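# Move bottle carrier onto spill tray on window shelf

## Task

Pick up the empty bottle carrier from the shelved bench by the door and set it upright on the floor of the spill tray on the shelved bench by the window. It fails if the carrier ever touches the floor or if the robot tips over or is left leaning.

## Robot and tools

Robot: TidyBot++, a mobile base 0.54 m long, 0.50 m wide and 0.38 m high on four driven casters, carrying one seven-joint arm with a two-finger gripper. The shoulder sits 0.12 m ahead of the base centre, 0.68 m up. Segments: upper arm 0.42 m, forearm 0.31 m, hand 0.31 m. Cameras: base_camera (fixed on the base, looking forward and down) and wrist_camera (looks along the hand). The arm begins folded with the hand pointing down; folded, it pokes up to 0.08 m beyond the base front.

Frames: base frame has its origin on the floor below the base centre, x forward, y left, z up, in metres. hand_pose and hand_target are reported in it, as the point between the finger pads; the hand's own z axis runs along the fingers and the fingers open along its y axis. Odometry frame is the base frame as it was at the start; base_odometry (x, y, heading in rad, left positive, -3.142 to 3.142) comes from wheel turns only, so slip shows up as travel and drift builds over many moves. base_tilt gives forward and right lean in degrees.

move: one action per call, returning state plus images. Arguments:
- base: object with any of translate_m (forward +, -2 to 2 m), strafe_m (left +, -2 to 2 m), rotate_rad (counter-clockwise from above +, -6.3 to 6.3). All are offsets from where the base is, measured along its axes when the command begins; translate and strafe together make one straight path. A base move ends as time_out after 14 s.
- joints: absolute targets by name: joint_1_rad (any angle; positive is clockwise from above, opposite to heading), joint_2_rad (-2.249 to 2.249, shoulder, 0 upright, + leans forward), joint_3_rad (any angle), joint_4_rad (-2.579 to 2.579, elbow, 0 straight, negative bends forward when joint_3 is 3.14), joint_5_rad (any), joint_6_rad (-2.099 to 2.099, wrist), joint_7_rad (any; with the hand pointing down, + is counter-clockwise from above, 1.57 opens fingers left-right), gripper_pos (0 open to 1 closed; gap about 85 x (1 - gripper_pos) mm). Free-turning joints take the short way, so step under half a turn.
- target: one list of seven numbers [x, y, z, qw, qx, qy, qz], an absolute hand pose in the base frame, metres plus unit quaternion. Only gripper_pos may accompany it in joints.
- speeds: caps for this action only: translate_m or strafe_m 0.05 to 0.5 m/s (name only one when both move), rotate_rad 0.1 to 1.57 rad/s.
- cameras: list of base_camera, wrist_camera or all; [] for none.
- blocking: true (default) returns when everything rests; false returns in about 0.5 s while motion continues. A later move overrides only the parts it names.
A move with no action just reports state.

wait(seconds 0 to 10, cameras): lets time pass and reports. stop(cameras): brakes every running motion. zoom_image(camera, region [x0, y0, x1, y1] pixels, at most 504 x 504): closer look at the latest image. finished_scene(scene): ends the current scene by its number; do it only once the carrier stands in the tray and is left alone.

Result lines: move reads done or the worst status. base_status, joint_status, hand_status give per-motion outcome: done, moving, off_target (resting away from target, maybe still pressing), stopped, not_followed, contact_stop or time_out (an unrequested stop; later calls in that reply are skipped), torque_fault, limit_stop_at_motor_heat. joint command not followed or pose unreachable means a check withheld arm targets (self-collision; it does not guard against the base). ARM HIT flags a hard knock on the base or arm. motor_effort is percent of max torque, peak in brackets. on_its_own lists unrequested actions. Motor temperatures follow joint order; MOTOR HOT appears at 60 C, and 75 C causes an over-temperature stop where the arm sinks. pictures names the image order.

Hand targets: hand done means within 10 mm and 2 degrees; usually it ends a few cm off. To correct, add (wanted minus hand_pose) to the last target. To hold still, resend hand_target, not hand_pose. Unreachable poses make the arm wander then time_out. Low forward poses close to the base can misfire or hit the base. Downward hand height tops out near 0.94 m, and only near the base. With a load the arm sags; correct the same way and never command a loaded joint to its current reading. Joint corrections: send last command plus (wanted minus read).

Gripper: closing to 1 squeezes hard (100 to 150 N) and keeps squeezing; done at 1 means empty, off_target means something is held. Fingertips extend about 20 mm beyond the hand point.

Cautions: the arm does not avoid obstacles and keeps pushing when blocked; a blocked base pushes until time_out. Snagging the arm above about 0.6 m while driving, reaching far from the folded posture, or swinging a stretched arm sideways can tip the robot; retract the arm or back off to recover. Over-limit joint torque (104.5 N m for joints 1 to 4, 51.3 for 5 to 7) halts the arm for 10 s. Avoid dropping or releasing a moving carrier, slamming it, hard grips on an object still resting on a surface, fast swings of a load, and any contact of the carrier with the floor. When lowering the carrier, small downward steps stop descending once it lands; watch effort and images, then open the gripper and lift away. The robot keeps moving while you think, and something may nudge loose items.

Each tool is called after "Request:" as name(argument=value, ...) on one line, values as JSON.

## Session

Request:
move(joints={"joint_6_rad": 0.35, "gripper_pos": 0.0})

Scene clock: 1.87 s.
Motor temperatures (°C): [34 33 35 31 37 43 41]
move: done
base_odometry: x=+0.000 y=+0.000 heading=+0.000
base_tilt: forward=-0.1 right=-0.8
base_status: not commanded
joint_positions: joint_1_rad=+0.000 joint_2_rad=-0.339 joint_3_rad=+3.166 joint_4_rad=-2.511 joint_5_rad=+0.016 joint_6_rad=+0.276 joint_7_rad=+1.544 gripper_pos=+0.000
joint_status: all done
motor_effort: joint_1_rad=+0(1) joint_2_rad=-6(6) joint_3_rad=+0(1) joint_4_rad=+20(21) joint_5_rad=-1(1) joint_6_rad=+8(9) joint_7_rad=+0(1)
hand_pose: x=+0.5336 y=-0.0075 z=+0.8018 quat_wxyz=(-0.002, +0.812, -0.015, +0.584) (m; base frame)
hand_target: x=+0.5398 y=-0.0074 z=+0.8231 quat_wxyz=(-0.002, +0.790, -0.014, +0.613) (m; base frame)
hand_status: not commanded
pictures: base_camera, wrist_camera
camera_calibration:
wrist_camera: T_world_to_cam=[[-0.0968089, -0.99507, -0.02152, 0.0523814], [-0.251261, 0.0453547, -0.966856, 0.969467], [0.963066, -0.0881931, -0.254413, -0.178737], [0, 0, 0, 1]] pos_world=[0.420796, -0.00761006, 0.892989]

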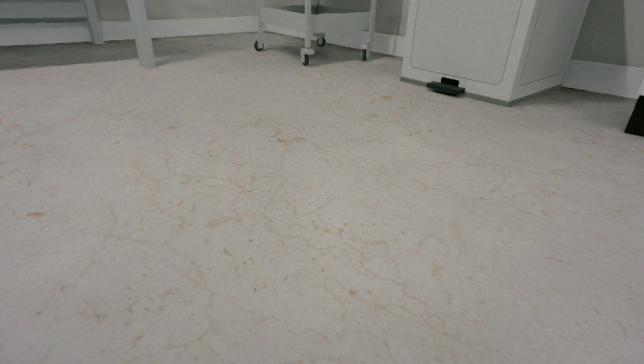

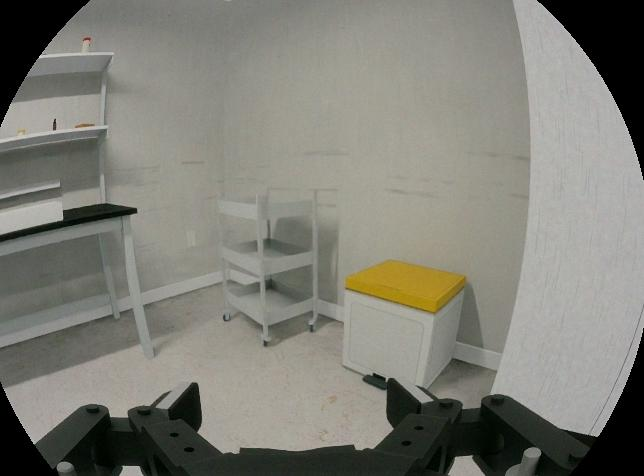

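Request:
move(base={"rotate_rad": 1.3})

Request:
move(base={"rotate_rad": 1.3})

Request:
move(base={"rotate_rad": 1.3})

Scene clock: 6.93 s.
Motor temperatures (°C): [34 33 35 31 37 43 41]
move: done
base_odometry: x=+0.000 y=+0.000 heading=+1.299
base_tilt: forward=-0.1 right=-0.8
base_status: done
joint_positions: joint_1_rad=+0.000 joint_2_rad=-0.339 joint_3_rad=+3.165 joint_4_rad=-2.511 joint_5_rad=+0.016 joint_6_rad=+0.277 joint_7_rad=+1.544 gripper_pos=+0.000
joint_status: not commanded
motor_effort: joint_1_rad=-1(2) joint_2_rad=-6(6) joint_3_rad=+1(2) joint_4_rad=+20(21) joint_5_rad=+0(1) joint_6_rad=+8(9) joint_7_rad=+0(1)
hand_pose: x=+0.5336 y=-0.0072 z=+0.8019 quat_wxyz=(-0.002, +0.812, -0.014, +0.584) (m; base frame)
hand_target: x=+0.5398 y=-0.0074 z=+0.8231 quat_wxyz=(-0.002, +0.790, -0.014, +0.613) (m; base frame)
hand_status: not commanded
pictures: base_camera, wrist_camera
camera_calibration:
wrist_camera: T_world_to_cam=[[-0.0962668, -0.995125, -0.0214097, 0.0522476], [-0.250873, 0.045073, -0.96697, 0.96947], [0.963221, -0.087716, -0.25399, -0.179143], [0, 0, 0, 1]] pos_world=[0.420798, -0.00741776, 0.893066]

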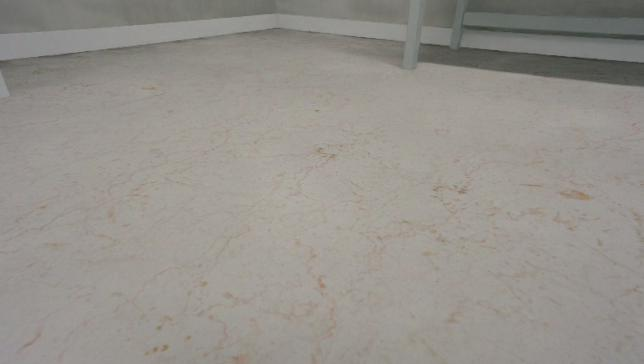

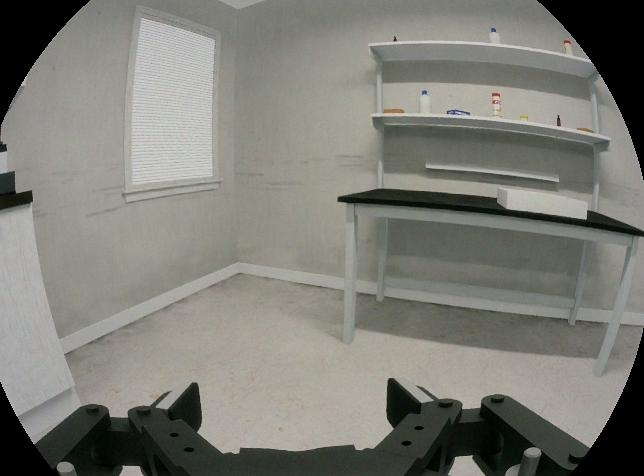

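Scene clock: 9.03 s.
Motor temperatures (°C): [34 33 35 31 37 43 41]
move: done
base_odometry: x=+0.000 y=+0.000 heading=+2.599
base_tilt: forward=-0.1 right=-0.8
base_status: done
joint_positions: joint_1_rad=-0.001 joint_2_rad=-0.339 joint_3_rad=+3.165 joint_4_rad=-2.511 joint_5_rad=+0.016 joint_6_rad=+0.277 joint_7_rad=+1.544 gripper_pos=+0.000
joint_status: not commanded
motor_effort: joint_1_rad=+0(2) joint_2_rad=-6(7) joint_3_rad=+0(2) joint_4_rad=+20(21) joint_5_rad=+0(1) joint_6_rad=+8(9) joint_7_rad=+0(1)
hand_pose: x=+0.5336 y=-0.0071 z=+0.8020 quat_wxyz=(-0.002, +0.812, -0.014, +0.584) (m; base frame)
hand_target: x=+0.5398 y=-0.0074 z=+0.8231 quat_wxyz=(-0.002, +0.790, -0.014, +0.613) (m; base frame)
hand_status: not commanded
pictures: base_camera, wrist_camera
camera_calibration:
wrist_camera: T_world_to_cam=[[-0.0959536, -0.995157, -0.0213424, 0.0521678], [-0.250652, 0.0449073, -0.967035, 0.969471], [0.96331, -0.0874409, -0.253747, -0.179375], [0, 0, 0, 1]] pos_world=[0.4208, -0.00730593, 0.89311]

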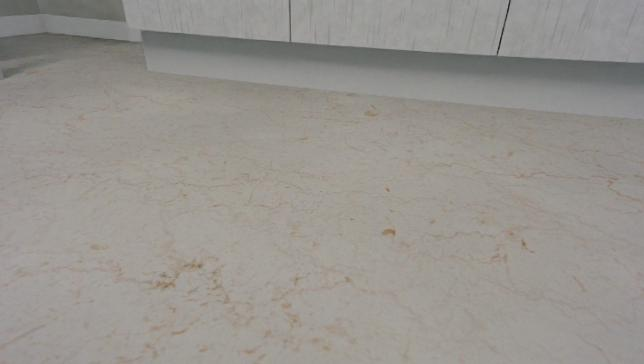

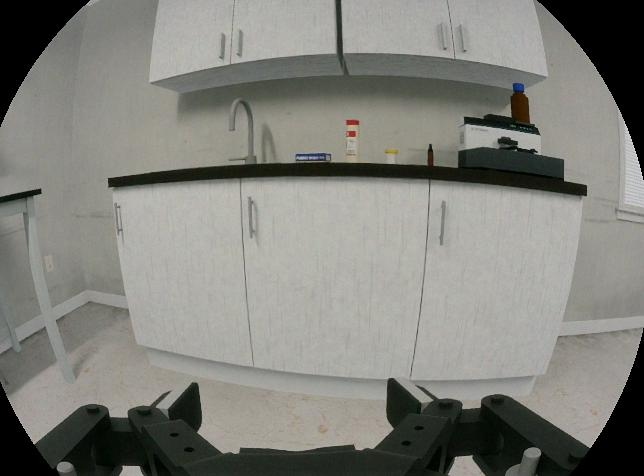

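Scene clock: 11.13 s.
Motor temperatures (°C): [34 33 35 32 37 43 41]
move: done
base_odometry: x=+0.000 y=+0.000 heading=-2.385
base_tilt: forward=-0.1 right=-0.8
base_status: done
joint_positions: joint_1_rad=-0.001 joint_2_rad=-0.339 joint_3_rad=+3.165 joint_4_rad=-2.511 joint_5_rad=+0.016 joint_6_rad=+0.277 joint_7_rad=+1.544 gripper_pos=+0.000
joint_status: not commanded
motor_effort: joint_1_rad=-1(1) joint_2_rad=-6(6) joint_3_rad=+0(2) joint_4_rad=+20(21) joint_5_rad=+0(2) joint_6_rad=+8(9) joint_7_rad=+0(1)
hand_pose: x=+0.5337 y=-0.0070 z=+0.8021 quat_wxyz=(-0.002, +0.812, -0.014, +0.584) (m; base frame)
hand_target: x=+0.5398 y=-0.0074 z=+0.8231 quat_wxyz=(-0.002, +0.790, -0.014, +0.613) (m; base frame)
hand_status: not commanded
pictures: base_camera, wrist_camera
camera_calibration:
wrist_camera: T_world_to_cam=[[-0.0956954, -0.995183, -0.0212993, 0.0521103], [-0.250487, 0.0447844, -0.967084, 0.969473], [0.963379, -0.0872103, -0.253566, -0.17955], [0, 0, 0, 1]] pos_world=[0.420801, -0.00721657, 0.893143]

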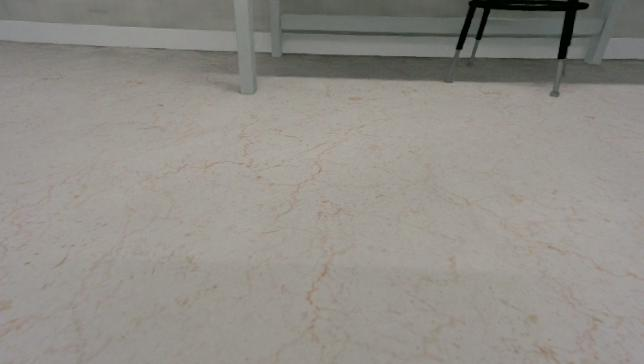

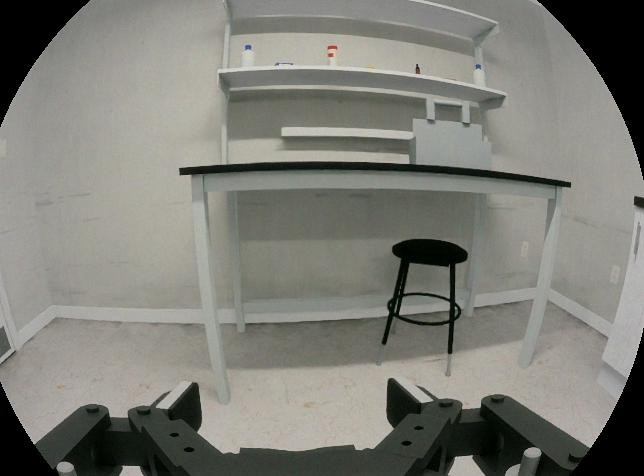

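Request:
move(base={"translate_m": 0.697, "strafe_m": -0.690, "rotate_rad": -0.035}, joints={"joint_1_rad": 0.0, "joint_2_rad": -0.206, "joint_3_rad": 3.14, "joint_4_rad": -1.238, "joint_5_rad": 0.0, "joint_6_rad": -1.0, "joint_7_rad": 1.57}, cameras=["wrist_camera", "base_camera"])

Scene clock: 40.57 s.
Motor temperatures (°C): [34 33 35 32 37 43 41]
move: done
base_odometry: x=-0.981 y=+0.023 heading=-2.420
base_tilt: forward=-0.1 right=-0.8
base_status: done
joint_positions: joint_1_rad=+0.000 joint_2_rad=-0.207 joint_3_rad=+3.152 joint_4_rad=-1.256 joint_5_rad=+0.016 joint_6_rad=-0.936 joint_7_rad=+1.544 gripper_pos=+0.000
joint_status: all done
motor_effort: joint_1_rad=+0(2) joint_2_rad=-11(14) joint_3_rad=+1(3) joint_4_rad=+20(24) joint_5_rad=-1(2) joint_6_rad=+8(10) joint_7_rad=+0(2)
hand_pose: x=+0.5901 y=-0.0086 z=+1.1251 quat_wxyz=(+0.003, +0.837, -0.016, +0.547) (m; base frame)
hand_target: x=+0.5815 y=+0.0022 z=+1.1164 quat_wxyz=(+0.000, +0.850, +0.000, +0.527) (m; base frame)
hand_status: not commanded
pictures: base_camera, wrist_camera
camera_calibration:
wrist_camera: T_world_to_cam=[[-0.104076, -0.994541, -0.00751466, 0.0522685], [-0.336626, 0.0423348, -0.940686, 1.31719], [0.935869, -0.0953734, -0.339195, -0.0396743], [0, 0, 0, 1]] pos_world=[0.48597, -0.00756361, 1.226]

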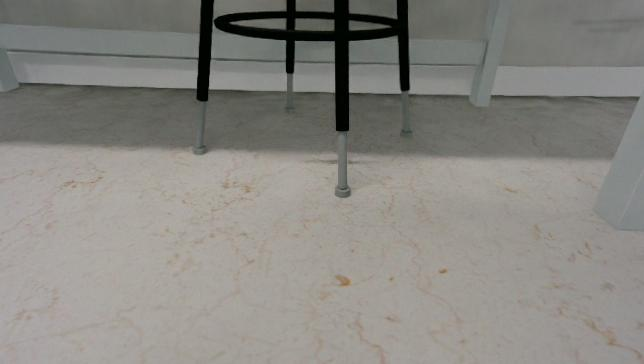

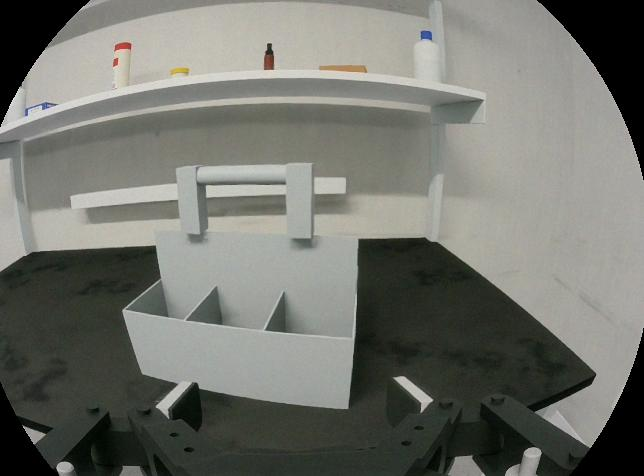

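Request:
move(base={"translate_m": 0.207, "strafe_m": 0.221, "rotate_rad": -0.236}, joints={"joint_1_rad": 0.0, "joint_2_rad": -0.192, "joint_3_rad": 3.13, "joint_4_rad": -1.175, "joint_5_rad": -0.016, "joint_6_rad": -0.90, "joint_7_rad": 0.0}, cameras=["wrist_camera"])

Scene clock: 98.60 s.
Motor temperatures (°C): [34 33 35 32 37 43 41]
move: done
base_odometry: x=-0.990 y=-0.280 heading=-2.656
base_tilt: forward=-0.1 right=-0.8
base_status: done
joint_positions: joint_1_rad=+0.002 joint_2_rad=-0.196 joint_3_rad=+3.135 joint_4_rad=-1.194 joint_5_rad=+0.016 joint_6_rad=-0.937 joint_7_rad=+0.075 gripper_pos=+0.000
joint_status: all done
motor_effort: joint_1_rad=+0(3) joint_2_rad=-11(13) joint_3_rad=+1(2) joint_4_rad=+20(22) joint_5_rad=+0(2) joint_6_rad=+9(9) joint_7_rad=+0(2)
hand_pose: x=+0.5919 y=-0.0001 z=+1.1542 quat_wxyz=(-0.381, +0.605, -0.558, +0.421) (m; base frame)
hand_target: x=+0.5963 y=+0.0118 z=+1.1735 quat_wxyz=(-0.424, +0.575, -0.568, +0.409) (m; base frame)
hand_status: not commanded
pictures: wrist_camera
camera_calibration:
wrist_camera: T_world_to_cam=[[-0.420761, -0.060658, -0.905141, 1.28464], [0.0501216, 0.994684, -0.089958, 0.134088], [0.905786, -0.0832179, -0.415484, 0.0752379], [0, 0, 0, 1]] pos_world=[0.465655, -0.0491908, 1.2061]

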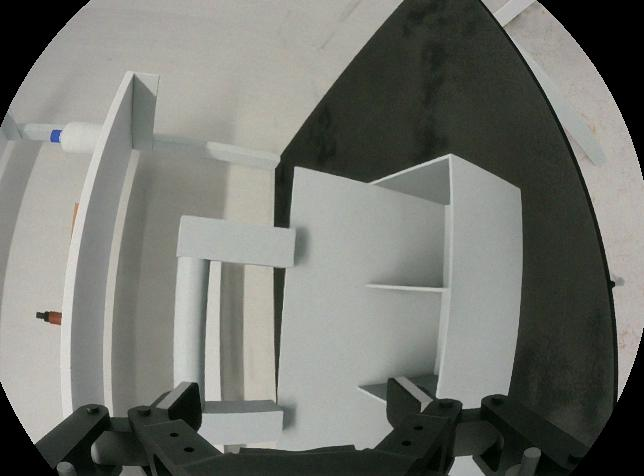

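Request:
move(joints={"joint_1_rad": 0.0, "joint_2_rad": -0.188, "joint_3_rad": 3.13, "joint_4_rad": -1.168, "joint_5_rad": -0.016, "joint_6_rad": -0.78, "joint_7_rad": -0.08}, cameras=["wrist_camera"])

Scene clock: 116.60 s.
Motor temperatures (°C): [34 33 35 32 37 43 41]
move: done
base_odometry: x=-0.990 y=-0.280 heading=-2.656
base_tilt: forward=-0.1 right=-0.8
base_status: not commanded
joint_positions: joint_1_rad=+0.002 joint_2_rad=-0.195 joint_3_rad=+3.135 joint_4_rad=-1.183 joint_5_rad=+0.016 joint_6_rad=-0.825 joint_7_rad=-0.016 gripper_pos=+0.000
joint_status: all done
motor_effort: joint_1_rad=+0(1) joint_2_rad=-11(13) joint_3_rad=+0(1) joint_4_rad=+20(22) joint_5_rad=+0(1) joint_6_rad=+8(11) joint_7_rad=+0(1)
hand_pose: x=+0.6022 y=+0.0003 z=+1.1930 quat_wxyz=(-0.434, +0.554, -0.559, +0.437) (m; base frame)
hand_target: x=+0.6069 y=+0.0116 z=+1.2117 quat_wxyz=(-0.475, +0.526, -0.563, +0.424) (m; base frame)
hand_status: not commanded
pictures: wrist_camera
camera_calibration:
wrist_camera: T_world_to_cam=[[-0.307634, 0.0292999, -0.951054, 1.31074], [0.0808603, 0.996715, 0.00455098, 0.00535484], [0.948063, -0.0755025, -0.308993, -0.0705266], [0, 0, 0, 1]] pos_world=[0.46966, -0.0490668, 1.22477]

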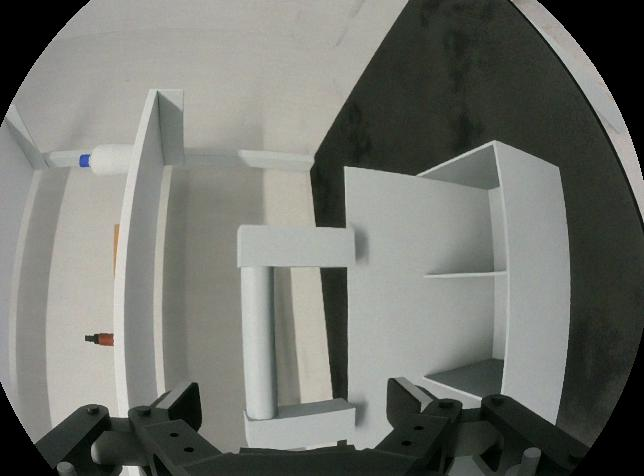

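Request:
move(base={"translate_m": 0.12}, speeds={"translate_m": 0.2}, joints={"joint_6_rad": -0.805}, cameras=["wrist_camera"])

Scene clock: 129.83 s.
Motor temperatures (°C): [34 33 35 33 37 43 41]
move: done
base_odometry: x=-1.096 y=-0.336 heading=-2.656
base_tilt: forward=-0.1 right=-0.8
base_status: done
joint_positions: joint_1_rad=+0.002 joint_2_rad=-0.181 joint_3_rad=+3.135 joint_4_rad=-1.182 joint_5_rad=+0.016 joint_6_rad=-0.825 joint_7_rad=-0.016 gripper_pos=+0.000
joint_status: all done
motor_effort: joint_1_rad=-1(1) joint_2_rad=-13(16) joint_3_rad=+1(1) joint_4_rad=+20(22) joint_5_rad=-1(1) joint_6_rad=+8(9) joint_7_rad=+0(1)
hand_pose: x=+0.6090 y=+0.0003 z=+1.1868 quat_wxyz=(-0.431, +0.557, -0.562, +0.434) (m; base frame)
hand_target: x=+0.6054 y=+0.0116 z=+1.2041 quat_wxyz=(-0.468, +0.531, -0.569, +0.418) (m; base frame)
hand_status: not commanded
pictures: wrist_camera
camera_calibration:
wrist_camera: T_world_to_cam=[[-0.31985, 0.0293277, -0.947014, 1.30956], [0.0809117, 0.996715, 0.00353925, 0.00601761], [0.944007, -0.0754925, -0.321172, -0.0619549], [0, 0, 0, 1]] pos_world=[0.476863, -0.0490814, 1.22025]

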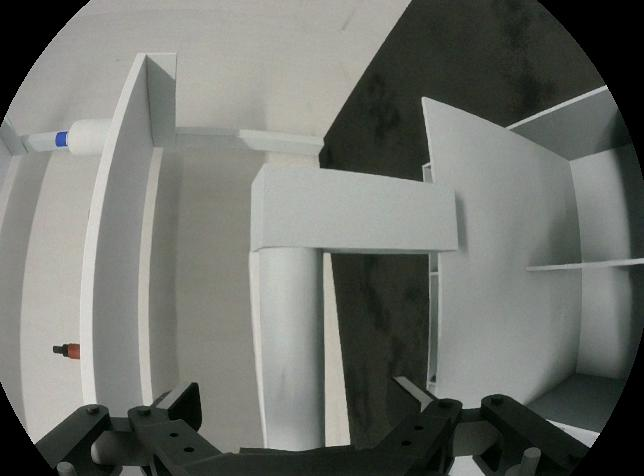

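Request:
zoom_image(camera="wrist_camera", region=[140, 130, 500, 476])

Scaled by 1.400.

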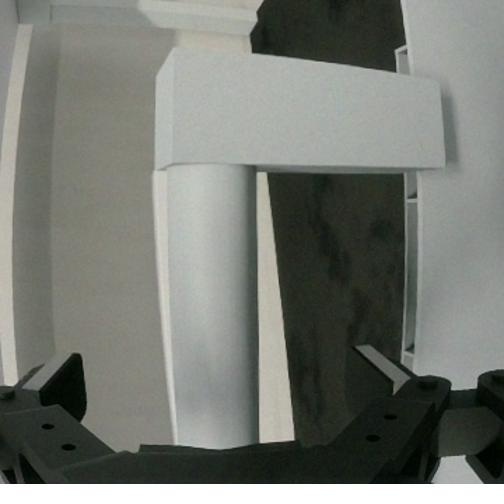

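Request:
move(base={"translate_m": 0.01}, speeds={"translate_m": 0.1}, joints={"gripper_pos": 0.68}, cameras=["wrist_camera"])

Scene clock: 155.23 s.
Motor temperatures (°C): [34 33 35 33 37 43 41]
move: done
base_odometry: x=-1.105 y=-0.341 heading=-2.656
base_tilt: forward=-0.1 right=-0.8
base_status: done
joint_positions: joint_1_rad=+0.002 joint_2_rad=-0.178 joint_3_rad=+3.135 joint_4_rad=-1.181 joint_5_rad=+0.016 joint_6_rad=-0.825 joint_7_rad=-0.016 gripper_pos=+0.680
joint_status: all done
motor_effort: joint_1_rad=+0(1) joint_2_rad=-14(16) joint_3_rad=+1(1) joint_4_rad=+23(24) joint_5_rad=-1(1) joint_6_rad=+9(11) joint_7_rad=+0(1)
hand_pose: x=+0.6105 y=+0.0003 z=+1.1857 quat_wxyz=(-0.430, +0.557, -0.563, +0.433) (m; base frame)
hand_target: x=+0.6054 y=+0.0116 z=+1.2041 quat_wxyz=(-0.468, +0.531, -0.569, +0.418) (m; base frame)
hand_status: not commanded
pictures: wrist_camera
camera_calibration:
wrist_camera: T_world_to_cam=[[-0.32202, 0.0293356, -0.946278, 1.30945], [0.0809189, 0.996715, 0.00336241, 0.00611431], [0.943268, -0.075489, -0.323336, -0.0606285], [0, 0, 0, 1]] pos_world=[0.478364, -0.0490846, 1.21948]

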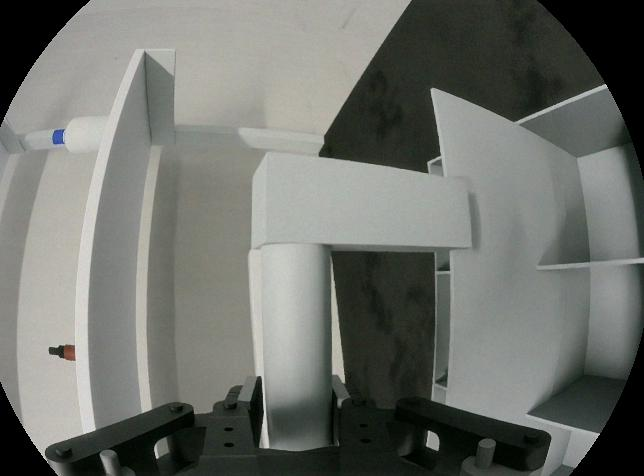

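Request:
move(joints={"gripper_pos": 1.0}, cameras=["wrist_camera"])

Scene clock: 163.77 s.
Motor temperatures (°C): [34 33 35 33 37 43 41]
move: off_target
base_odometry: x=-1.105 y=-0.341 heading=-2.656
base_tilt: forward=-0.1 right=-0.8
base_status: not commanded
joint_positions: joint_1_rad=+0.002 joint_2_rad=-0.177 joint_3_rad=+3.135 joint_4_rad=-1.181 joint_5_rad=+0.016 joint_6_rad=-0.825 joint_7_rad=-0.016 gripper_pos=+0.745
joint_status: gripper_pos off_target (ended at +0.745, target +1.000)
motor_effort: joint_1_rad=+0(1) joint_2_rad=-15(16) joint_3_rad=+0(1) joint_4_rad=+24(25) joint_5_rad=+0(1) joint_6_rad=+11(12) joint_7_rad=+1(1)
hand_pose: x=+0.6112 y=+0.0003 z=+1.1850 quat_wxyz=(-0.430, +0.558, -0.563, +0.433) (m; base frame)
hand_target: x=+0.6054 y=+0.0116 z=+1.2041 quat_wxyz=(-0.468, +0.531, -0.569, +0.418) (m; base frame)
hand_status: not commanded
pictures: wrist_camera
camera_calibration:
wrist_camera: T_world_to_cam=[[-0.32341, 0.0293384, -0.945804, 1.30929], [0.0809237, 0.996715, 0.00324644, 0.00619279], [0.942792, -0.0754881, -0.324722, -0.0596269], [0, 0, 0, 1]] pos_world=[0.479153, -0.0490862, 1.21895]

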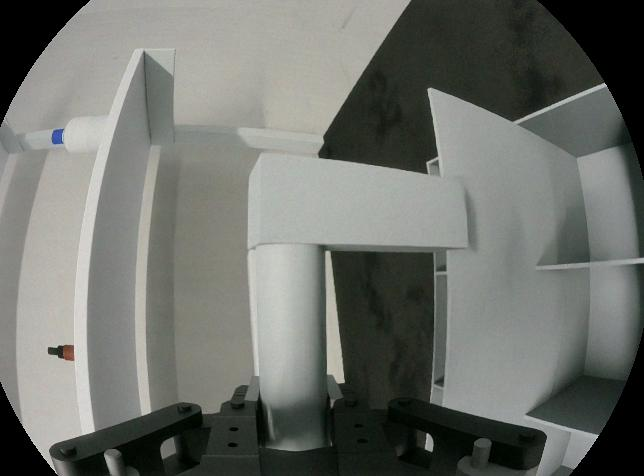

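Request:
move(joints={"joint_2_rad": -0.141, "joint_4_rad": -0.977, "joint_6_rad": -0.915}, cameras=["wrist_camera"])

Scene clock: 173.83 s.
Motor temperatures (°C): [34 33 35 33 37 43 41]
move: done
base_odometry: x=-1.105 y=-0.341 heading=-2.656
base_tilt: forward=-0.1 right=-0.8
base_status: not commanded
joint_positions: joint_1_rad=+0.002 joint_2_rad=-0.135 joint_3_rad=+3.135 joint_4_rad=-1.010 joint_5_rad=+0.016 joint_6_rad=-0.875 joint_7_rad=-0.016 gripper_pos=+0.745
joint_status: all done
motor_effort: joint_1_rad=+0(1) joint_2_rad=-16(17) joint_3_rad=+0(1) joint_4_rad=+23(25) joint_5_rad=+0(1) joint_6_rad=+12(13) joint_7_rad=+1(1)
hand_pose: x=+0.6101 y=+0.0001 z=+1.2446 quat_wxyz=(-0.452, +0.540, -0.546, +0.454) (m; base frame)
hand_target: x=+0.5991 y=+0.0117 z=+1.2533 quat_wxyz=(-0.478, +0.525, -0.561, +0.426) (m; base frame)
hand_status: not commanded
pictures: wrist_camera
camera_calibration:
wrist_camera: T_world_to_cam=[[-0.247373, 0.030526, -0.968439, 1.34716], [0.080898, 0.996664, 0.0107515, -0.00300389], [0.965537, -0.0756852, -0.249017, -0.147309], [0, 0, 0, 1]] pos_world=[0.475727, -0.0492787, 1.268]

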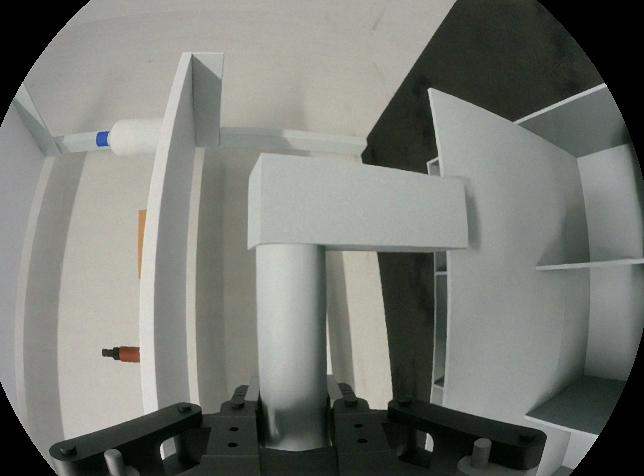

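Request:
move(base={"translate_m": -1.605, "strafe_m": 0.235, "rotate_rad": -2.907}, speeds={"translate_m": 0.4, "rotate_rad": 0.75}, cameras=["wrist_camera", "base_camera"])

Scene clock: 211.17 s.
Motor temperatures (°C): [34 33 35 33 37 43 41]
move: done
base_odometry: x=+0.424 y=+0.201 heading=+0.720
base_tilt: forward=-0.1 right=-0.8
base_status: done
joint_positions: joint_1_rad=+0.001 joint_2_rad=-0.111 joint_3_rad=+3.132 joint_4_rad=-1.010 joint_5_rad=+0.016 joint_6_rad=-0.878 joint_7_rad=-0.016 gripper_pos=+0.745
joint_status: not commanded
motor_effort: joint_1_rad=+0(3) joint_2_rad=-17(22) joint_3_rad=+1(3) joint_4_rad=+23(25) joint_5_rad=+0(2) joint_6_rad=+12(12) joint_7_rad=+1(1)
hand_pose: x=+0.6232 y=+0.0029 z=+1.2320 quat_wxyz=(-0.446, +0.547, -0.550, +0.446) (m; base frame)
hand_target: x=+0.5991 y=+0.0117 z=+1.2533 quat_wxyz=(-0.478, +0.525, -0.561, +0.426) (m; base frame)
hand_status: not commanded
pictures: base_camera, wrist_camera
camera_calibration:
wrist_camera: T_world_to_cam=[[-0.272946, 0.0291989, -0.961586, 1.34562], [0.0759177, 0.997076, 0.00872737, -0.00112492], [0.959029, -0.0706193, -0.274364, -0.127657], [0, 0, 0, 1]] pos_world=[0.489793, -0.047184, 1.25891]

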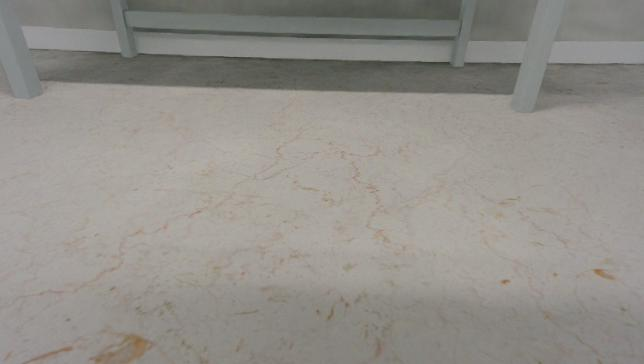

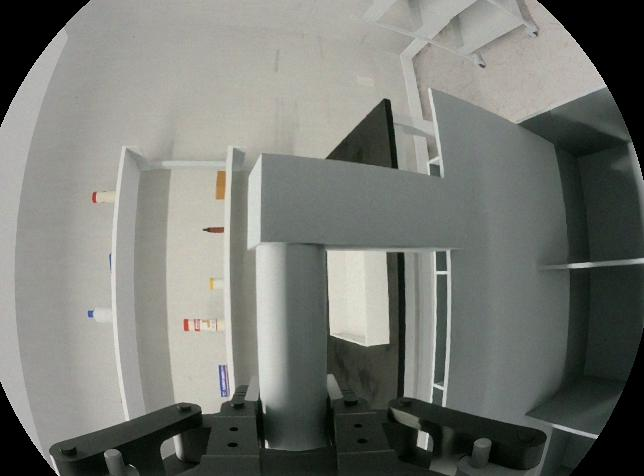

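Request:
zoom_image(camera="wrist_camera", region=[300, 90, 460, 450])

Scaled by 1.400.

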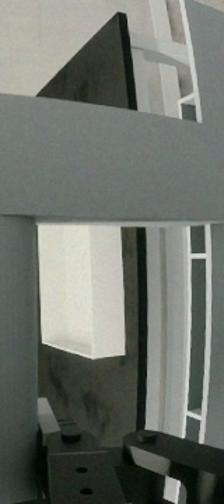

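Request:
move(base={"translate_m": 0.955, "strafe_m": -0.033}, speeds={"translate_m": 0.35}, joints={"joint_2_rad": -0.2275, "joint_4_rad": -1.24, "joint_6_rad": -0.79}, cameras=["wrist_camera", "base_camera"])

Scene clock: 253.23 s.
Motor temperatures (°C): [34 33 35 33 37 43 41]
move: done
base_odometry: x=+1.164 y=+0.806 heading=+0.719
base_tilt: forward=-0.1 right=-0.8
base_status: done
joint_positions: joint_1_rad=+0.001 joint_2_rad=-0.196 joint_3_rad=+3.132 joint_4_rad=-1.234 joint_5_rad=+0.016 joint_6_rad=-0.877 joint_7_rad=-0.016 gripper_pos=+0.745
joint_status: all done
motor_effort: joint_1_rad=+0(1) joint_2_rad=-15(19) joint_3_rad=+1(1) joint_4_rad=+24(26) joint_5_rad=+0(1) joint_6_rad=+10(13) joint_7_rad=+1(1)
hand_pose: x=+0.6008 y=+0.0029 z=+1.1490 quat_wxyz=(-0.406, +0.577, -0.580, +0.408) (m; base frame)
hand_target: x=+0.5935 y=+0.0116 z=+1.1867 quat_wxyz=(-0.463, +0.535, -0.573, +0.413) (m; base frame)
hand_status: not commanded
pictures: base_camera, wrist_camera
camera_calibration:
wrist_camera: T_world_to_cam=[[-0.402998, 0.0273245, -0.914793, 1.28409], [0.0765733, 0.997056, -0.00395151, 0.0154439], [0.911992, -0.0716412, -0.403903, 0.0481721], [0, 0, 0, 1]] pos_world=[0.472368, -0.0470343, 1.19419]

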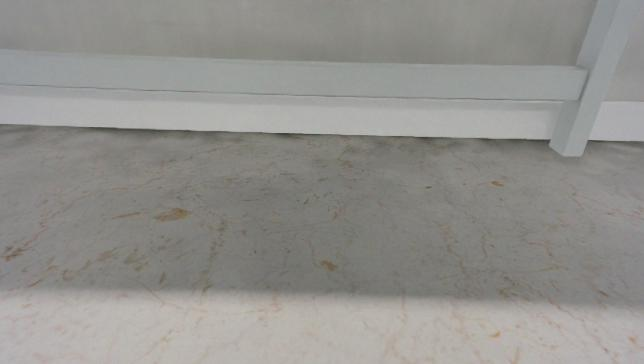

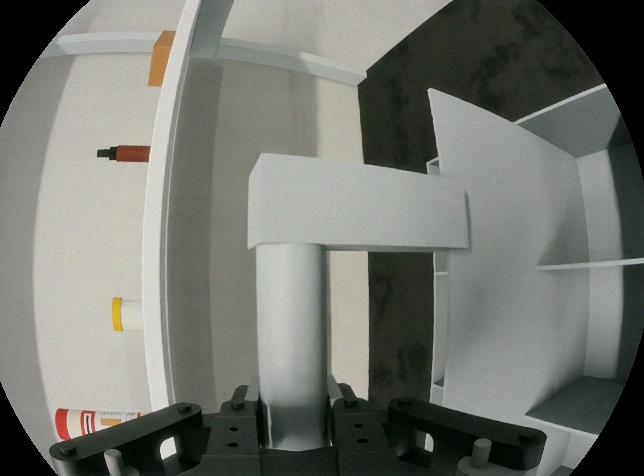

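Request:
move(joints={"joint_2_rad": -0.27, "joint_4_rad": -1.455, "joint_6_rad": -0.55}, cameras=[])

Scene clock: 266.97 s.
Motor temperatures (°C): [33 33 35 33 37 43 41]
move: off_target
base_odometry: x=+1.164 y=+0.806 heading=+0.719
base_tilt: forward=-0.1 right=-0.8
base_status: not commanded
joint_positions: joint_1_rad=+0.001 joint_2_rad=-0.230 joint_3_rad=+3.132 joint_4_rad=-1.446 joint_5_rad=+0.016 joint_6_rad=-0.648 joint_7_rad=-0.016 gripper_pos=+0.745
joint_status: joint_2_rad off_target (ended at -0.230, target -0.270); joint_6_rad off_target (ended at -0.648, target -0.550); the others done
motor_effort: joint_1_rad=+0(1) joint_2_rad=-15(16) joint_3_rad=+1(1) joint_4_rad=+26(28) joint_5_rad=-1(1) joint_6_rad=+10(12) joint_7_rad=+1(1)
hand_pose: x=+0.6156 y=+0.0039 z=+1.1109 quat_wxyz=(-0.421, +0.568, -0.568, +0.422) (m; base frame)
hand_target: x=+0.6049 y=+0.0108 z=+1.1547 quat_wxyz=(-0.482, +0.519, -0.559, +0.431) (m; base frame)
hand_status: not commanded
pictures: none
No camera images: "cameras" was empty.

Request:
move(joints={"joint_2_rad": -0.312, "joint_4_rad": -1.64, "joint_6_rad": -0.365}, cameras=["wrist_camera"])

Scene clock: 272.90 s.
Motor temperatures (°C): [33 34 35 33 37 43 41]
move: off_target
base_odometry: x=+1.164 y=+0.806 heading=+0.719
base_tilt: forward=-0.1 right=-0.8
base_status: not commanded
joint_positions: joint_1_rad=+0.001 joint_2_rad=-0.272 joint_3_rad=+3.132 joint_4_rad=-1.632 joint_5_rad=+0.016 joint_6_rad=-0.464 joint_7_rad=-0.016 gripper_pos=+0.745
joint_status: joint_2_rad off_target (ended at -0.272, target -0.312); joint_6_rad off_target (ended at -0.464, target -0.365); the others done
motor_effort: joint_1_rad=+0(1) joint_2_rad=-14(15) joint_3_rad=+0(1) joint_4_rad=+27(28) joint_5_rad=+0(1) joint_6_rad=+11(12) joint_7_rad=+0(1)
hand_pose: x=+0.6145 y=+0.0047 z=+1.0752 quat_wxyz=(-0.433, +0.560, -0.558, +0.433) (m; base frame)
hand_target: x=+0.6038 y=+0.0100 z=+1.1198 quat_wxyz=(-0.493, +0.509, -0.549, +0.442) (m; base frame)
hand_status: not commanded
pictures: wrist_camera
camera_calibration:
wrist_camera: T_world_to_cam=[[-0.317606, 0.0230898, -0.947942, 1.2052], [0.0707425, 0.997494, 0.00059465, 0.0110544], [0.94558, -0.0668709, -0.318444, -0.106588], [0, 0, 0, 1]] pos_world=[0.482784, -0.0459822, 1.10851]

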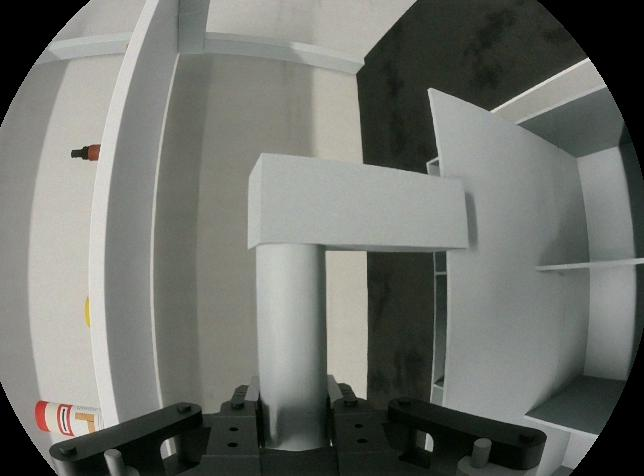

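Request:
move(joints={"joint_2_rad": -0.322, "joint_4_rad": -1.705, "joint_6_rad": -0.308}, cameras=[])

Request:
move(joints={"joint_2_rad": -0.327, "joint_4_rad": -1.741, "joint_6_rad": -0.277}, cameras=[])

Scene clock: 290.63 s.
Motor temperatures (°C): [33 34 35 33 37 43 41]
move: off_target
base_odometry: x=+1.164 y=+0.806 heading=+0.719
base_tilt: forward=-0.1 right=-0.8
base_status: not commanded
joint_positions: joint_1_rad=+0.001 joint_2_rad=-0.285 joint_3_rad=+3.132 joint_4_rad=-1.698 joint_5_rad=+0.016 joint_6_rad=-0.404 joint_7_rad=-0.016 gripper_pos=+0.745
joint_status: joint_6_rad off_target (ended at -0.404, target -0.308); the others done
motor_effort: joint_1_rad=+0(1) joint_2_rad=-14(15) joint_3_rad=+1(1) joint_4_rad=+27(28) joint_5_rad=+0(1) joint_6_rad=+11(12) joint_7_rad=+0(1)
hand_pose: x=+0.6130 y=+0.0049 z=+1.0590 quat_wxyz=(-0.435, +0.559, -0.556, +0.435) (m; base frame)
hand_target: x=+0.6035 y=+0.0097 z=+1.1023 quat_wxyz=(-0.494, +0.508, -0.549, +0.443) (m; base frame)
hand_status: not commanded
pictures: none
No camera images: "cameras" was empty.

Scene clock: 291.33 s.
Motor temperatures (°C): [33 34 35 33 37 43 41]
move: done
base_odometry: x=+1.164 y=+0.806 heading=+0.719
base_tilt: forward=-0.1 right=-0.8
base_status: not commanded
joint_positions: joint_1_rad=+0.001 joint_2_rad=-0.290 joint_3_rad=+3.132 joint_4_rad=-1.734 joint_5_rad=+0.016 joint_6_rad=-0.371 joint_7_rad=-0.016 gripper_pos=+0.745
joint_status: all done
motor_effort: joint_1_rad=+1(1) joint_2_rad=-13(15) joint_3_rad=+1(1) joint_4_rad=+27(28) joint_5_rad=+0(1) joint_6_rad=+12(12) joint_7_rad=+1(1)
hand_pose: x=+0.6125 y=+0.0050 z=+1.0497 quat_wxyz=(-0.436, +0.558, -0.556, +0.436) (m; base frame)
hand_target: x=+0.6032 y=+0.0095 z=+1.0920 quat_wxyz=(-0.493, +0.508, -0.549, +0.443) (m; base frame)
hand_status: not commanded
pictures: none
No camera images: "cameras" was empty.

Request:
move(joints={"joint_2_rad": -0.331, "joint_4_rad": -1.767, "joint_6_rad": -0.254}, cameras=[])

Request:
move(joints={"joint_2_rad": -0.335, "joint_4_rad": -1.793, "joint_6_rad": -0.231}, cameras=[])

Request:
move(joints={"joint_2_rad": -0.339, "joint_4_rad": -1.819, "joint_6_rad": -0.209}, cameras=["wrist_camera"])

Scene clock: 296.67 s.
Motor temperatures (°C): [33 34 35 33 37 43 41]
move: done
base_odometry: x=+1.164 y=+0.806 heading=+0.719
base_tilt: forward=-0.1 right=-0.8
base_status: not commanded
joint_positions: joint_1_rad=+0.001 joint_2_rad=-0.294 joint_3_rad=+3.132 joint_4_rad=-1.759 joint_5_rad=+0.016 joint_6_rad=-0.347 joint_7_rad=-0.016 gripper_pos=+0.745
joint_status: all done
motor_effort: joint_1_rad=+0(1) joint_2_rad=-13(15) joint_3_rad=+0(1) joint_4_rad=+27(29) joint_5_rad=+0(1) joint_6_rad=+11(12) joint_7_rad=+0(1)
hand_pose: x=+0.6120 y=+0.0051 z=+1.0430 quat_wxyz=(-0.436, +0.558, -0.555, +0.436) (m; base frame)
hand_target: x=+0.6027 y=+0.0094 z=+1.0849 quat_wxyz=(-0.494, +0.508, -0.549, +0.444) (m; base frame)
hand_status: not commanded
pictures: none
No camera images: "cameras" was empty.

Scene clock: 297.27 s.
Motor temperatures (°C): [33 34 35 33 37 43 41]
move: done
base_odometry: x=+1.164 y=+0.806 heading=+0.719
base_tilt: forward=-0.1 right=-0.8
base_status: not commanded
joint_positions: joint_1_rad=+0.001 joint_2_rad=-0.297 joint_3_rad=+3.132 joint_4_rad=-1.784 joint_5_rad=+0.016 joint_6_rad=-0.324 joint_7_rad=-0.016 gripper_pos=+0.745
joint_status: all done
motor_effort: joint_1_rad=+0(1) joint_2_rad=-13(14) joint_3_rad=+1(1) joint_4_rad=+27(28) joint_5_rad=+0(1) joint_6_rad=+11(12) joint_7_rad=+1(1)
hand_pose: x=+0.6112 y=+0.0052 z=+1.0366 quat_wxyz=(-0.437, +0.558, -0.555, +0.436) (m; base frame)
hand_target: x=+0.6020 y=+0.0093 z=+1.0778 quat_wxyz=(-0.494, +0.508, -0.549, +0.444) (m; base frame)
hand_status: not commanded
pictures: none
No camera images: "cameras" was empty.

Scene clock: 297.90 s.
Motor temperatures (°C): [33 34 35 33 37 44 41]
move: done
base_odometry: x=+1.164 y=+0.806 heading=+0.719
base_tilt: forward=-0.1 right=-0.8
base_status: not commanded
joint_positions: joint_1_rad=+0.001 joint_2_rad=-0.308 joint_3_rad=+3.132 joint_4_rad=-1.802 joint_5_rad=+0.016 joint_6_rad=-0.298 joint_7_rad=-0.016 gripper_pos=+0.745
joint_status: all done
motor_effort: joint_1_rad=+0(1) joint_2_rad=-13(13) joint_3_rad=+0(1) joint_4_rad=+27(27) joint_5_rad=+0(1) joint_6_rad=+11(11) joint_7_rad=+1(1)
hand_pose: x=+0.6086 y=+0.0053 z=+1.0382 quat_wxyz=(-0.442, +0.554, -0.551, +0.441) (m; base frame)
hand_target: x=+0.6011 y=+0.0091 z=+1.0703 quat_wxyz=(-0.494, +0.508, -0.549, +0.444) (m; base frame)
hand_status: not commanded
pictures: wrist_camera
camera_calibration:
wrist_camera: T_world_to_cam=[[-0.288659, 0.02191, -0.957181, 1.1602], [0.0681681, 0.997671, 0.00227924, 0.0106536], [0.955002, -0.0645913, -0.28948, -0.148501], [0, 0, 0, 1]] pos_world=[0.475993, -0.0456405, 1.06751]

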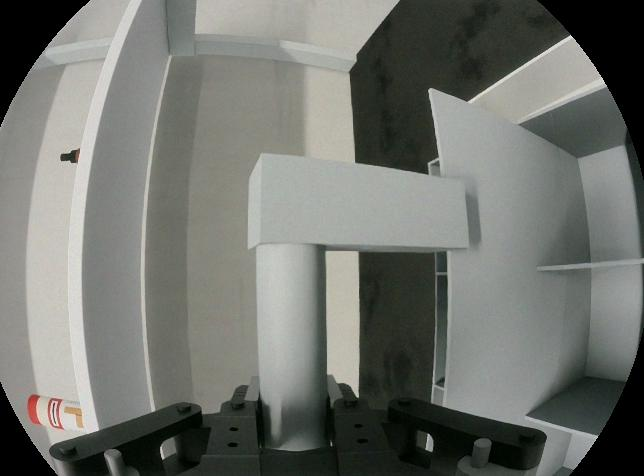

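Request:
move(joints={"joint_2_rad": -0.335, "joint_4_rad": -1.835, "joint_6_rad": -0.235}, cameras=[])

Request:
move(joints={"joint_2_rad": -0.335, "joint_4_rad": -1.86, "joint_6_rad": -0.245}, cameras=["wrist_camera"])

Scene clock: 302.87 s.
Motor temperatures (°C): [33 34 35 33 37 44 41]
move: done
base_odometry: x=+1.164 y=+0.806 heading=+0.719
base_tilt: forward=-0.1 right=-0.8
base_status: not commanded
joint_positions: joint_1_rad=+0.001 joint_2_rad=-0.310 joint_3_rad=+3.132 joint_4_rad=-1.804 joint_5_rad=+0.016 joint_6_rad=-0.298 joint_7_rad=-0.016 gripper_pos=+0.745
joint_status: all done
motor_effort: joint_1_rad=-1(1) joint_2_rad=-11(12) joint_3_rad=+0(1) joint_4_rad=+22(26) joint_5_rad=+0(1) joint_6_rad=+8(11) joint_7_rad=+1(1)
hand_pose: x=+0.6078 y=+0.0053 z=+1.0381 quat_wxyz=(-0.442, +0.554, -0.551, +0.441) (m; base frame)
hand_target: x=+0.6012 y=+0.0092 z=+1.0505 quat_wxyz=(-0.481, +0.518, -0.560, +0.432) (m; base frame)
hand_status: not commanded
pictures: none
No camera images: "cameras" was empty.

Scene clock: 303.50 s.
Motor temperatures (°C): [33 34 35 33 37 44 41]
move: off_target
base_odometry: x=+1.164 y=+0.806 heading=+0.719
base_tilt: forward=-0.1 right=-0.8
base_status: not commanded
joint_positions: joint_1_rad=+0.001 joint_2_rad=-0.320 joint_3_rad=+3.132 joint_4_rad=-1.814 joint_5_rad=+0.016 joint_6_rad=-0.294 joint_7_rad=-0.016 gripper_pos=+0.745
joint_status: joint_4_rad off_target (ended at -1.814, target -1.860); the others done
motor_effort: joint_1_rad=+0(1) joint_2_rad=-9(11) joint_3_rad=+1(1) joint_4_rad=+20(23) joint_5_rad=+0(1) joint_6_rad=+6(8) joint_7_rad=+1(1)
hand_pose: x=+0.6040 y=+0.0053 z=+1.0383 quat_wxyz=(-0.443, +0.553, -0.550, +0.443) (m; base frame)
hand_target: x=+0.5996 y=+0.0091 z=+1.0319 quat_wxyz=(-0.471, +0.525, -0.568, +0.423) (m; base frame)
hand_status: not commanded
pictures: wrist_camera
camera_calibration:
wrist_camera: T_world_to_cam=[[-0.284077, 0.0218255, -0.958553, 1.15764], [0.0681155, 0.997674, 0.00252951, 0.0107331], [0.956379, -0.0645737, -0.284903, -0.149721], [0, 0, 0, 1]] pos_world=[0.471318, -0.0456422, 1.06698]

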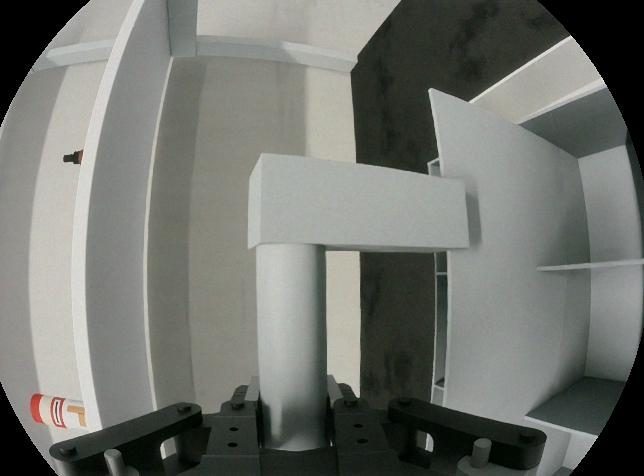

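Request:
move(joints={"joint_2_rad": -0.325, "joint_4_rad": -1.82, "joint_6_rad": -0.36}, cameras=["wrist_camera"])

Scene clock: 310.53 s.
Motor temperatures (°C): [33 34 35 33 37 44 41]
move: done
base_odometry: x=+1.164 y=+0.806 heading=+0.719
base_tilt: forward=-0.1 right=-0.8
base_status: not commanded
joint_positions: joint_1_rad=+0.001 joint_2_rad=-0.320 joint_3_rad=+3.132 joint_4_rad=-1.802 joint_5_rad=+0.016 joint_6_rad=-0.328 joint_7_rad=-0.016 gripper_pos=+0.745
joint_status: all done
motor_effort: joint_1_rad=+0(1) joint_2_rad=-8(10) joint_3_rad=+0(1) joint_4_rad=+20(21) joint_5_rad=+0(1) joint_6_rad=+6(8) joint_7_rad=+1(1)
hand_pose: x=+0.6021 y=+0.0052 z=+1.0355 quat_wxyz=(-0.437, +0.558, -0.554, +0.437) (m; base frame)
hand_target: x=+0.5967 y=+0.0096 z=+1.0170 quat_wxyz=(-0.447, +0.544, -0.587, +0.401) (m; base frame)
hand_status: not commanded
pictures: wrist_camera
camera_calibration:
wrist_camera: T_world_to_cam=[[-0.3046, 0.0218567, -0.95223, 1.16026], [0.0687408, 0.997634, 0.000910081, 0.0123524], [0.949997, -0.0651798, -0.305381, -0.123619], [0, 0, 0, 1]] pos_world=[0.470003, -0.0457401, 1.06707]

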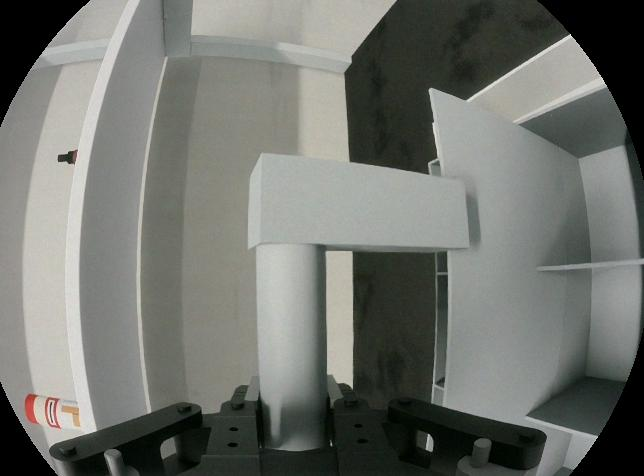

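Request:
move(joints={"joint_2_rad": -0.315, "joint_4_rad": -1.81, "joint_6_rad": -0.41}, cameras=[])

Scene clock: 314.67 s.
Motor temperatures (°C): [33 34 35 33 37 43 41]
move: done
base_odometry: x=+1.164 y=+0.806 heading=+0.719
base_tilt: forward=-0.1 right=-0.8
base_status: not commanded
joint_positions: joint_1_rad=+0.001 joint_2_rad=-0.320 joint_3_rad=+3.132 joint_4_rad=-1.792 joint_5_rad=+0.016 joint_6_rad=-0.350 joint_7_rad=-0.016 gripper_pos=+0.745
joint_status: all done
motor_effort: joint_1_rad=+0(1) joint_2_rad=-7(9) joint_3_rad=+0(1) joint_4_rad=+20(20) joint_5_rad=+1(1) joint_6_rad=+5(6) joint_7_rad=+1(1)
hand_pose: x=+0.6008 y=+0.0050 z=+1.0345 quat_wxyz=(-0.433, +0.560, -0.557, +0.433) (m; base frame)
hand_target: x=+0.5960 y=+0.0097 z=+1.0035 quat_wxyz=(-0.432, +0.554, -0.598, +0.387) (m; base frame)
hand_status: not commanded
pictures: none
No camera images: "cameras" was empty.

Request:
move(joints={"joint_4_rad": -1.80, "joint_6_rad": -0.38, "gripper_pos": 0.6}, cameras=["wrist_camera"])

Scene clock: 319.87 s.
Motor temperatures (°C): [33 34 35 33 37 43 41]
move: done
base_odometry: x=+1.164 y=+0.806 heading=+0.719
base_tilt: forward=-0.1 right=-0.8
base_status: not commanded
joint_positions: joint_1_rad=+0.001 joint_2_rad=-0.320 joint_3_rad=+3.132 joint_4_rad=-1.792 joint_5_rad=+0.016 joint_6_rad=-0.352 joint_7_rad=-0.016 gripper_pos=+0.600
joint_status: all done
motor_effort: joint_1_rad=+0(1) joint_2_rad=-10(10) joint_3_rad=+0(1) joint_4_rad=+24(24) joint_5_rad=-1(1) joint_6_rad=+9(9) joint_7_rad=+0(1)
hand_pose: x=+0.6007 y=+0.0050 z=+1.0341 quat_wxyz=(-0.433, +0.561, -0.558, +0.433) (m; base frame)
hand_target: x=+0.5996 y=+0.0097 z=+1.0185 quat_wxyz=(-0.444, +0.546, -0.589, +0.398) (m; base frame)
hand_status: not commanded
pictures: wrist_camera
camera_calibration:
wrist_camera: T_world_to_cam=[[-0.318508, 0.0218993, -0.947667, 1.16214], [0.0691687, 0.997605, -0.000194081, 0.0134633], [0.945393, -0.0656107, -0.31926, -0.105595], [0, 0, 0, 1]] pos_world=[0.469049, -0.0458094, 1.06761]

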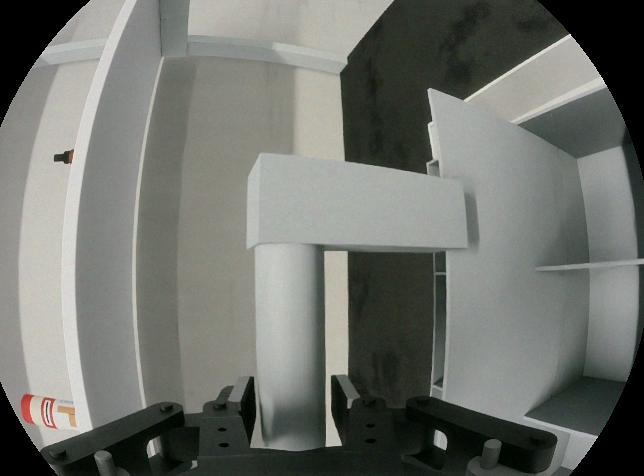

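Request:
move(joints={"gripper_pos": 0.15}, cameras=[])

Request:
move(base={"translate_m": -0.4}, speeds={"translate_m": 0.3}, cameras=["wrist_camera"])

Scene clock: 324.83 s.
Motor temperatures (°C): [33 34 35 33 37 43 41]
move: done
base_odometry: x=+1.164 y=+0.806 heading=+0.719
base_tilt: forward=-0.1 right=-0.8
base_status: not commanded
joint_positions: joint_1_rad=+0.001 joint_2_rad=-0.320 joint_3_rad=+3.132 joint_4_rad=-1.792 joint_5_rad=+0.016 joint_6_rad=-0.352 joint_7_rad=-0.016 gripper_pos=+0.150
joint_status: all done
motor_effort: joint_1_rad=-1(1) joint_2_rad=-10(10) joint_3_rad=+0(1) joint_4_rad=+23(24) joint_5_rad=+0(1) joint_6_rad=+8(9) joint_7_rad=+1(1)
hand_pose: x=+0.6007 y=+0.0050 z=+1.0341 quat_wxyz=(-0.433, +0.561, -0.558, +0.433) (m; base frame)
hand_target: x=+0.5996 y=+0.0097 z=+1.0185 quat_wxyz=(-0.444, +0.546, -0.589, +0.398) (m; base frame)
hand_status: not commanded
pictures: none
No camera images: "cameras" was empty.

Scene clock: 327.03 s.
Motor temperatures (°C): [33 34 35 33 37 43 41]
move: done
base_odometry: x=+0.863 y=+0.542 heading=+0.720
base_tilt: forward=-0.1 right=-0.8
base_status: done
joint_positions: joint_1_rad=+0.001 joint_2_rad=-0.315 joint_3_rad=+3.132 joint_4_rad=-1.792 joint_5_rad=+0.016 joint_6_rad=-0.352 joint_7_rad=-0.016 gripper_pos=+0.150
joint_status: not commanded
motor_effort: joint_1_rad=+0(1) joint_2_rad=-9(13) joint_3_rad=+1(3) joint_4_rad=+23(24) joint_5_rad=+0(1) joint_6_rad=+8(9) joint_7_rad=+0(1)
hand_pose: x=+0.6026 y=+0.0051 z=+1.0315 quat_wxyz=(-0.431, +0.562, -0.559, +0.431) (m; base frame)
hand_target: x=+0.5996 y=+0.0097 z=+1.0185 quat_wxyz=(-0.444, +0.546, -0.589, +0.398) (m; base frame)
hand_status: not commanded
pictures: wrist_camera
camera_calibration:
wrist_camera: T_world_to_cam=[[-0.323687, 0.0217961, -0.945913, 1.16156], [0.0689993, 0.997617, -0.000623811, 0.0137766], [0.943645, -0.0654693, -0.32442, -0.101868], [0, 0, 0, 1]] pos_world=[0.471159, -0.0457304, 1.0657]

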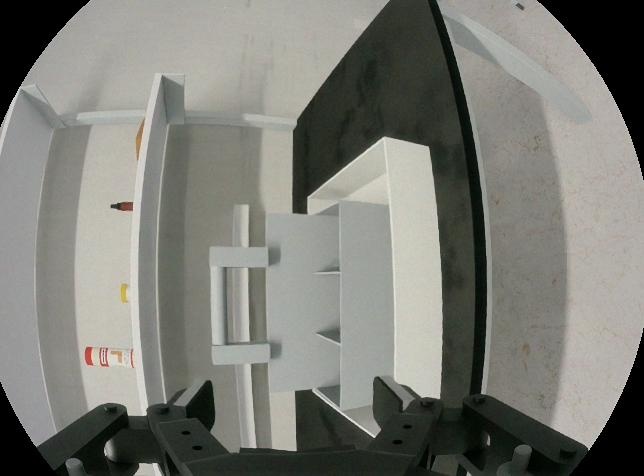

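Request:
zoom_image(camera="wrist_camera", region=[200, 120, 460, 460])

Scaled by 1.482.

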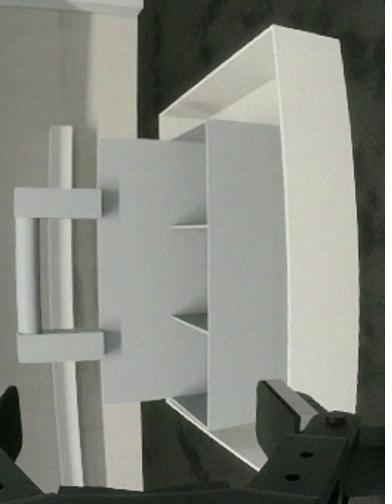

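Request:
move(base={"translate_m": -0.15}, joints={"joint_7_rad": 1.57, "joint_4_rad": -1.4, "joint_6_rad": -0.9}, cameras=["wrist_camera"])

Scene clock: 335.87 s.
Motor temperatures (°C): [33 33 35 33 37 43 41]
move: done
base_odometry: x=+0.750 y=+0.443 heading=+0.720
base_tilt: forward=-0.1 right=-0.8
base_status: done
joint_positions: joint_1_rad=+0.001 joint_2_rad=-0.318 joint_3_rad=+3.132 joint_4_rad=-1.415 joint_5_rad=+0.016 joint_6_rad=-0.835 joint_7_rad=+1.491 gripper_pos=+0.150
joint_status: all done
motor_effort: joint_1_rad=+0(1) joint_2_rad=-7(14) joint_3_rad=+1(1) joint_4_rad=+21(24) joint_5_rad=+0(1) joint_6_rad=+7(9) joint_7_rad=+0(1)
hand_pose: x=+0.5582 y=+0.0031 z=+1.1148 quat_wxyz=(-0.016, +0.822, -0.027, +0.568) (m; base frame)
hand_target: x=+0.5514 y=+0.0115 z=+1.1033 quat_wxyz=(-0.010, +0.837, +0.005, +0.547) (m; base frame)
hand_status: not commanded
pictures: wrist_camera
camera_calibration:
wrist_camera: T_world_to_cam=[[-0.10137, -0.993269, -0.0560373, 0.112998], [-0.286149, 0.083058, -0.954579, 1.28341], [0.952808, -0.0807308, -0.292643, -0.0735605], [0, 0, 0, 1]] pos_world=[0.448789, -0.000298429, 1.20992]

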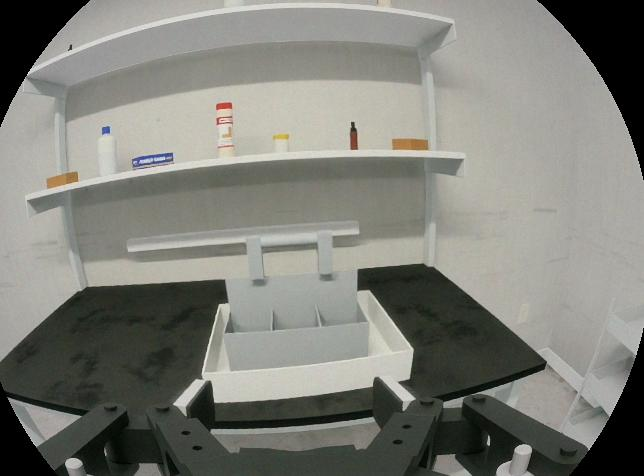

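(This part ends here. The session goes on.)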